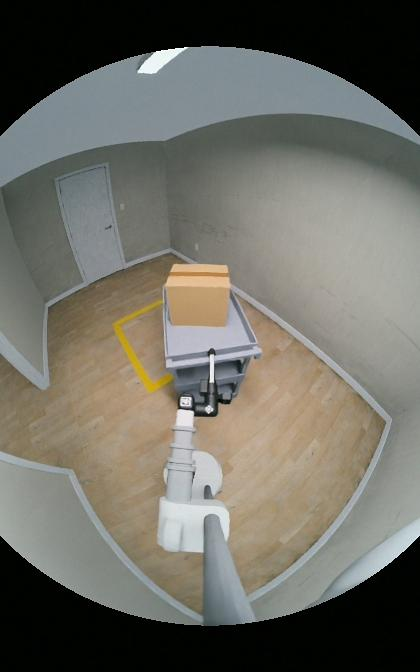

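Scene clock: 862.37 s.
move: r1 moving
r1.base_odometry: x=-0.117 y=+0.396 heading=+1.716
r1.turned_by_wheels: +0.124
r1.turned_by_imu: +0.124
r1.base_tilt: forward=-1.6 right=+1.3
r1.lidar_m: 0.50 3.40 1.85 1.03 0.95 1.01 1.31 1.27 1.33 1.73 1.80 0.55
r1.base_status: rotate_rad moving
r1.joint_positions: lift_m=+0.687 arm_m=+0.138 wrist_yaw_rad=-0.009 wrist_pitch_rad=+0.002 wrist_roll_rad=+1.569 gripper_m=-0.034
r1.joint_status: not commanded
r1.measured_speeds: translate_m=-0.001 strafe_m=+0.002 rotate_rad=+0.487 lift_m=+0.000 arm_m=+0.000 wrist_yaw_rad=-0.007 wrist_pitch_rad=+0.000 wrist_roll_rad=+0.000
r1.motor_effort: lift_m=+23(23) arm_m=+4(4) wheel_0=-13(16) wheel_1=-8(9) wheel_2=-13(13)
r1.servo_current: wrist_yaw_rad=59(78) wrist_pitch_rad=52(52) wrist_roll_rad=59(59) gripper_m=52(59)
r1.hand_pose: x=+0.5964 y=-0.0901 z=+0.8642 quat_wxyz=(+0.708, +0.706, -0.003, -0.004) (m; r1's base frame)
r1.wrist_depth_mm: - - - - 251 1537 1229 / - - - - 245 1661 - / - - - 178 238 - - / - 439 439 442 233 - - / - 445 445 206 229 - - / - 445 185 166 180 - - / - 152 455 161 218 137 -
r2: as last shown
r2.turned_by_imu: +0.000
r2.base_tilt: forward=-0.7 right=+0.1
r2.lidar_m: 0.58 4.06 4.95 2.61 1.32 1.07 1.05 1.11 0.91 0.89 0.92 0.68
r2.motor_effort: lift_m=+21(21) arm_m=-3(4) wheel_0=+3(4) wheel_1=+4(5) wheel_2=+3(3)
r2.servo_current: wrist_yaw_rad=46(65) wrist_pitch_rad=52(52) wrist_roll_rad=52(59) gripper_m=156(163)
r2.wrist_depth_mm: - - 257 251 247 240 236 / - - 259 181 248 241 236 / - - 262 179 249 243 238 / - - 264 179 251 245 239 / - - 265 178 253 246 241 / - - 182 182 180 247 243 / - 158 - - 255 246 244
pictures: none
No camera images: "cameras" was empty.

Scene clock: 863.23 s.
earlier move: r1 done
r1.base_odometry: x=-0.117 y=+0.396 heading=+1.892
r1.turned_by_wheels: +0.176
r1.turned_by_imu: +0.176
r1.base_tilt: forward=-1.6 right=+1.3
r1.lidar_m: 0.53 2.79 1.85 0.99 0.96 1.04 1.32 1.29 1.41 1.84 1.77 0.53
r1.base_status: done
r1.joint_positions: lift_m=+0.687 arm_m=+0.138 wrist_yaw_rad=-0.003 wrist_pitch_rad=+0.002 wrist_roll_rad=+1.569 gripper_m=-0.034
r1.joint_status: not commanded
r1.measured_speeds: all 0
r1.motor_effort: lift_m=+23(23) arm_m=-1(4) wheel_0=-5(16) wheel_1=-4(9) wheel_2=+1(15)
r1.servo_current: wrist_yaw_rad=65(78) wrist_pitch_rad=39(52) wrist_roll_rad=78(78) gripper_m=52(65)
r1.hand_pose: x=+0.5971 y=-0.0882 z=+0.8642 quat_wxyz=(+0.708, +0.706, +0.000, -0.002) (m; r1's base frame)
r1.wrist_depth_mm: - - - 138 195 - - / - 394 394 - 201 - - / - 410 415 148 208 - - / - 445 439 154 215 - - / - 492 480 158 222 - - / - - 186 186 226 1708 - / - 153 - 147 238 135 1229
r2.base_odometry: x=-3.814 y=+0.344 heading=-1.145
r2.turned_by_wheels: +0.000
r2.turned_by_imu: +0.000
r2.base_tilt: forward=-0.6 right=+0.1
r2.lidar_m: 0.59 4.08 4.97 2.61 1.35 1.09 1.07 1.12 0.91 0.88 0.93 0.70
r2.base_status: not commanded
r2.joint_positions: lift_m=+1.020 arm_m=+0.185 wrist_yaw_rad=+0.005 wrist_pitch_rad=+0.001 wrist_roll_rad=+0.000 gripper_m=-0.036
r2.joint_status: not commanded
r2.measured_speeds: all 0
r2.motor_effort: lift_m=+21(21) arm_m=-4(4) wheel_0=+3(4) wheel_1=+4(5) wheel_2=+2(3)
r2.servo_current: wrist_yaw_rad=52(65) wrist_pitch_rad=39(52) wrist_roll_rad=39(59) gripper_m=150(163)
r2.hand_pose: x=+0.6447 y=-0.0860 z=+1.1977 quat_wxyz=(+1.000, +0.000, +0.001, +0.003) (m; r2's base frame)
r2.wrist_depth_mm: - - 257 251 247 240 236 / - - 259 181 247 242 237 / - - 262 178 250 242 238 / - - 263 180 251 244 240 / - - 265 178 252 247 242 / - - 182 181 180 247 244 / - 158 - - 254 246 244
wait: 0.87 of 8 s (r1 has come to rest)
pictures: r1_head_camera, r1_head_right_camera
Images, in order (width x height): r1_head_camera 420x560, r1_head_right_camera 420x672.

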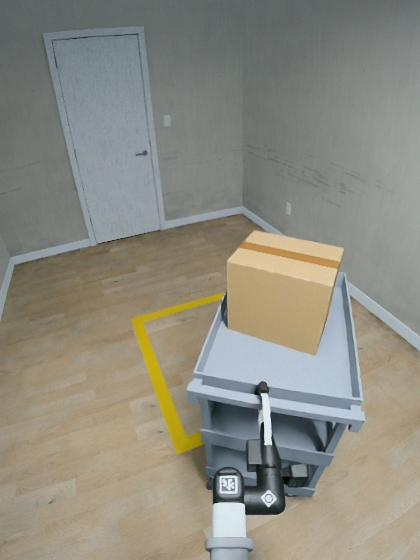

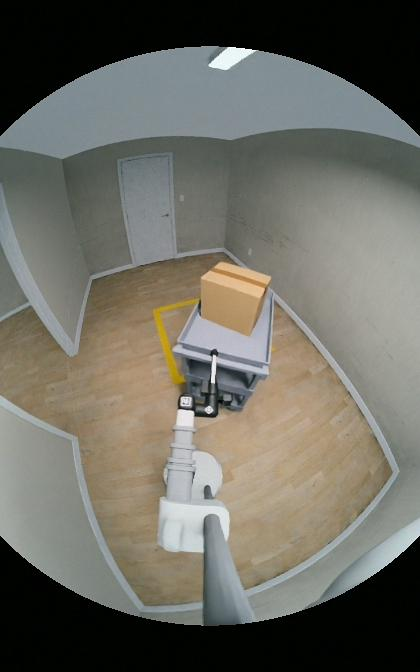

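Request:
move(r1={"base":{"translate_m":0.03,"strafe_m":-0.3},"pace":"slow"}, blocking=false, cameras=[])

Request:
wait(seconds=8, cameras=["r1_head_camera"])

Scene clock: 870.53 s.
move: r1 moving
r1.base_odometry: x=-0.104 y=+0.401 heading=+1.892
r1.turned_by_wheels: +0.000
r1.turned_by_imu: +0.000
r1.base_tilt: forward=-1.6 right=+1.2
r1.lidar_m: 0.54 2.82 1.85 1.00 0.98 1.06 1.33 1.30 1.40 1.80 1.79 0.51
r1.base_status: translate_m moving; strafe_m moving
r1.joint_positions: lift_m=+0.687 arm_m=+0.138 wrist_yaw_rad=-0.001 wrist_pitch_rad=+0.002 wrist_roll_rad=+1.569 gripper_m=-0.034
r1.joint_status: not commanded
r1.measured_speeds: translate_m=+0.006 strafe_m=-0.052 rotate_rad=+0.005 lift_m=+0.000 arm_m=+0.000 wrist_yaw_rad=+0.017 wrist_pitch_rad=+0.000 wrist_roll_rad=+0.000
r1.motor_effort: lift_m=+23(23) arm_m=-2(4) wheel_0=+9(9) wheel_1=-4(8) wheel_2=-4(4)
r1.servo_current: wrist_yaw_rad=46(65) wrist_pitch_rad=39(52) wrist_roll_rad=39(72) gripper_m=59(59)
r1.hand_pose: x=+0.5971 y=-0.0879 z=+0.8642 quat_wxyz=(+0.708, +0.706, +0.000, -0.001) (m; r1's base frame)
r1.wrist_depth_mm: - - 455 - 191 - - / - 387 387 - 198 - - / - 413 415 145 204 - - / - 449 445 151 212 - - / - 492 480 156 220 - - / - - 186 - 224 1708 - / - 154 - 126 237 135 1255
r2: as last shown
r2.base_tilt: forward=-0.7 right=+0.0
r2.lidar_m: 0.59 4.05 4.93 2.60 1.34 1.06 1.07 1.13 0.88 0.88 0.91 0.68
r2.motor_effort: lift_m=+21(21) arm_m=-4(4) wheel_0=+4(4) wheel_1=+4(5) wheel_2=+2(2)
r2.servo_current: wrist_yaw_rad=59(59) wrist_pitch_rad=39(46) wrist_roll_rad=26(59) gripper_m=150(163)
r2.wrist_depth_mm: - - 257 250 246 239 236 / - - 259 181 249 242 236 / - - 262 178 250 243 238 / - - 264 180 250 243 240 / - - 266 178 252 247 240 / - - 183 182 179 247 243 / - 157 - - 254 246 244
pictures: none
No camera images: "cameras" was empty.

Scene clock: 874.23 s.
earlier move: r1 done
r1.base_odometry: x=+0.158 y=+0.519 heading=+1.892
r1.turned_by_wheels: +0.000
r1.turned_by_imu: -0.001
r1.base_tilt: forward=-1.6 right=+1.3
r1.lidar_m: 0.49 3.50 2.09 1.28 1.24 1.35 1.21 1.19 1.30 1.56 1.51 0.56
r1.base_status: done
r1.joint_positions: lift_m=+0.687 arm_m=+0.138 wrist_yaw_rad=+0.003 wrist_pitch_rad=+0.002 wrist_roll_rad=+1.569 gripper_m=-0.034
r1.joint_status: not commanded
r1.measured_speeds: all 0
r1.motor_effort: lift_m=+23(23) arm_m=+4(4) wheel_0=+5(17) wheel_1=-1(8) wheel_2=+1(5)
r1.servo_current: wrist_yaw_rad=52(72) wrist_pitch_rad=46(59) wrist_roll_rad=39(72) gripper_m=59(59)
r1.hand_pose: x=+0.5976 y=-0.0864 z=+0.8642 quat_wxyz=(+0.708, +0.706, +0.002, +0.001) (m; r1's base frame)
r1.wrist_depth_mm: - - - - 237 1576 1255 / - - - 174 235 1661 - / - - 430 172 233 - - / - 439 436 171 231 - - / - 449 449 169 229 - - / - 462 452 185 226 - - / - 153 473 165 225 135 -
r2.base_odometry: x=-3.814 y=+0.344 heading=-1.145
r2.turned_by_wheels: +0.000
r2.turned_by_imu: +0.001
r2.base_tilt: forward=-0.6 right=+0.1
r2.lidar_m: 0.59 4.03 4.96 2.64 1.36 1.07 1.08 1.11 0.90 0.89 0.93 0.70
r2.base_status: not commanded
r2.joint_positions: lift_m=+1.020 arm_m=+0.185 wrist_yaw_rad=+0.005 wrist_pitch_rad=+0.001 wrist_roll_rad=+0.000 gripper_m=-0.036
r2.joint_status: not commanded
r2.measured_speeds: all 0
r2.motor_effort: lift_m=+21(21) arm_m=-3(4) wheel_0=+4(4) wheel_1=+4(5) wheel_2=+2(3)
r2.servo_current: wrist_yaw_rad=46(65) wrist_pitch_rad=39(46) wrist_roll_rad=52(59) gripper_m=156(163)
r2.hand_pose: x=+0.6447 y=-0.0860 z=+1.1977 quat_wxyz=(+1.000, +0.000, +0.001, +0.002) (m; r2's base frame)
r2.wrist_depth_mm: - - 258 251 245 240 236 / - - 260 181 248 241 237 / - - 262 178 248 242 238 / - - 263 180 252 244 241 / - - 265 178 252 247 240 / - - 182 182 179 247 243 / - 158 - - 253 247 244
wait: 3.70 of 8 s (r1 has come to rest)
pictures: r1_head_camera
Images, in order (width x height): r1_head_camera 420x560.

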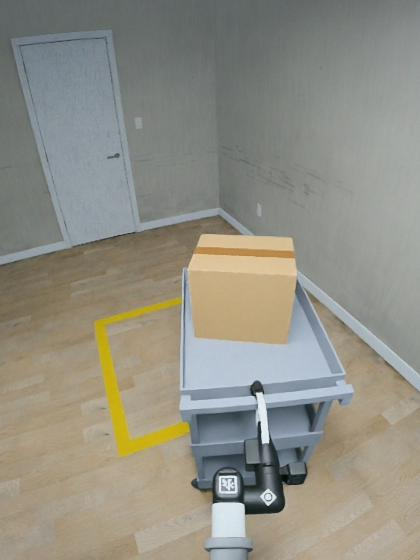

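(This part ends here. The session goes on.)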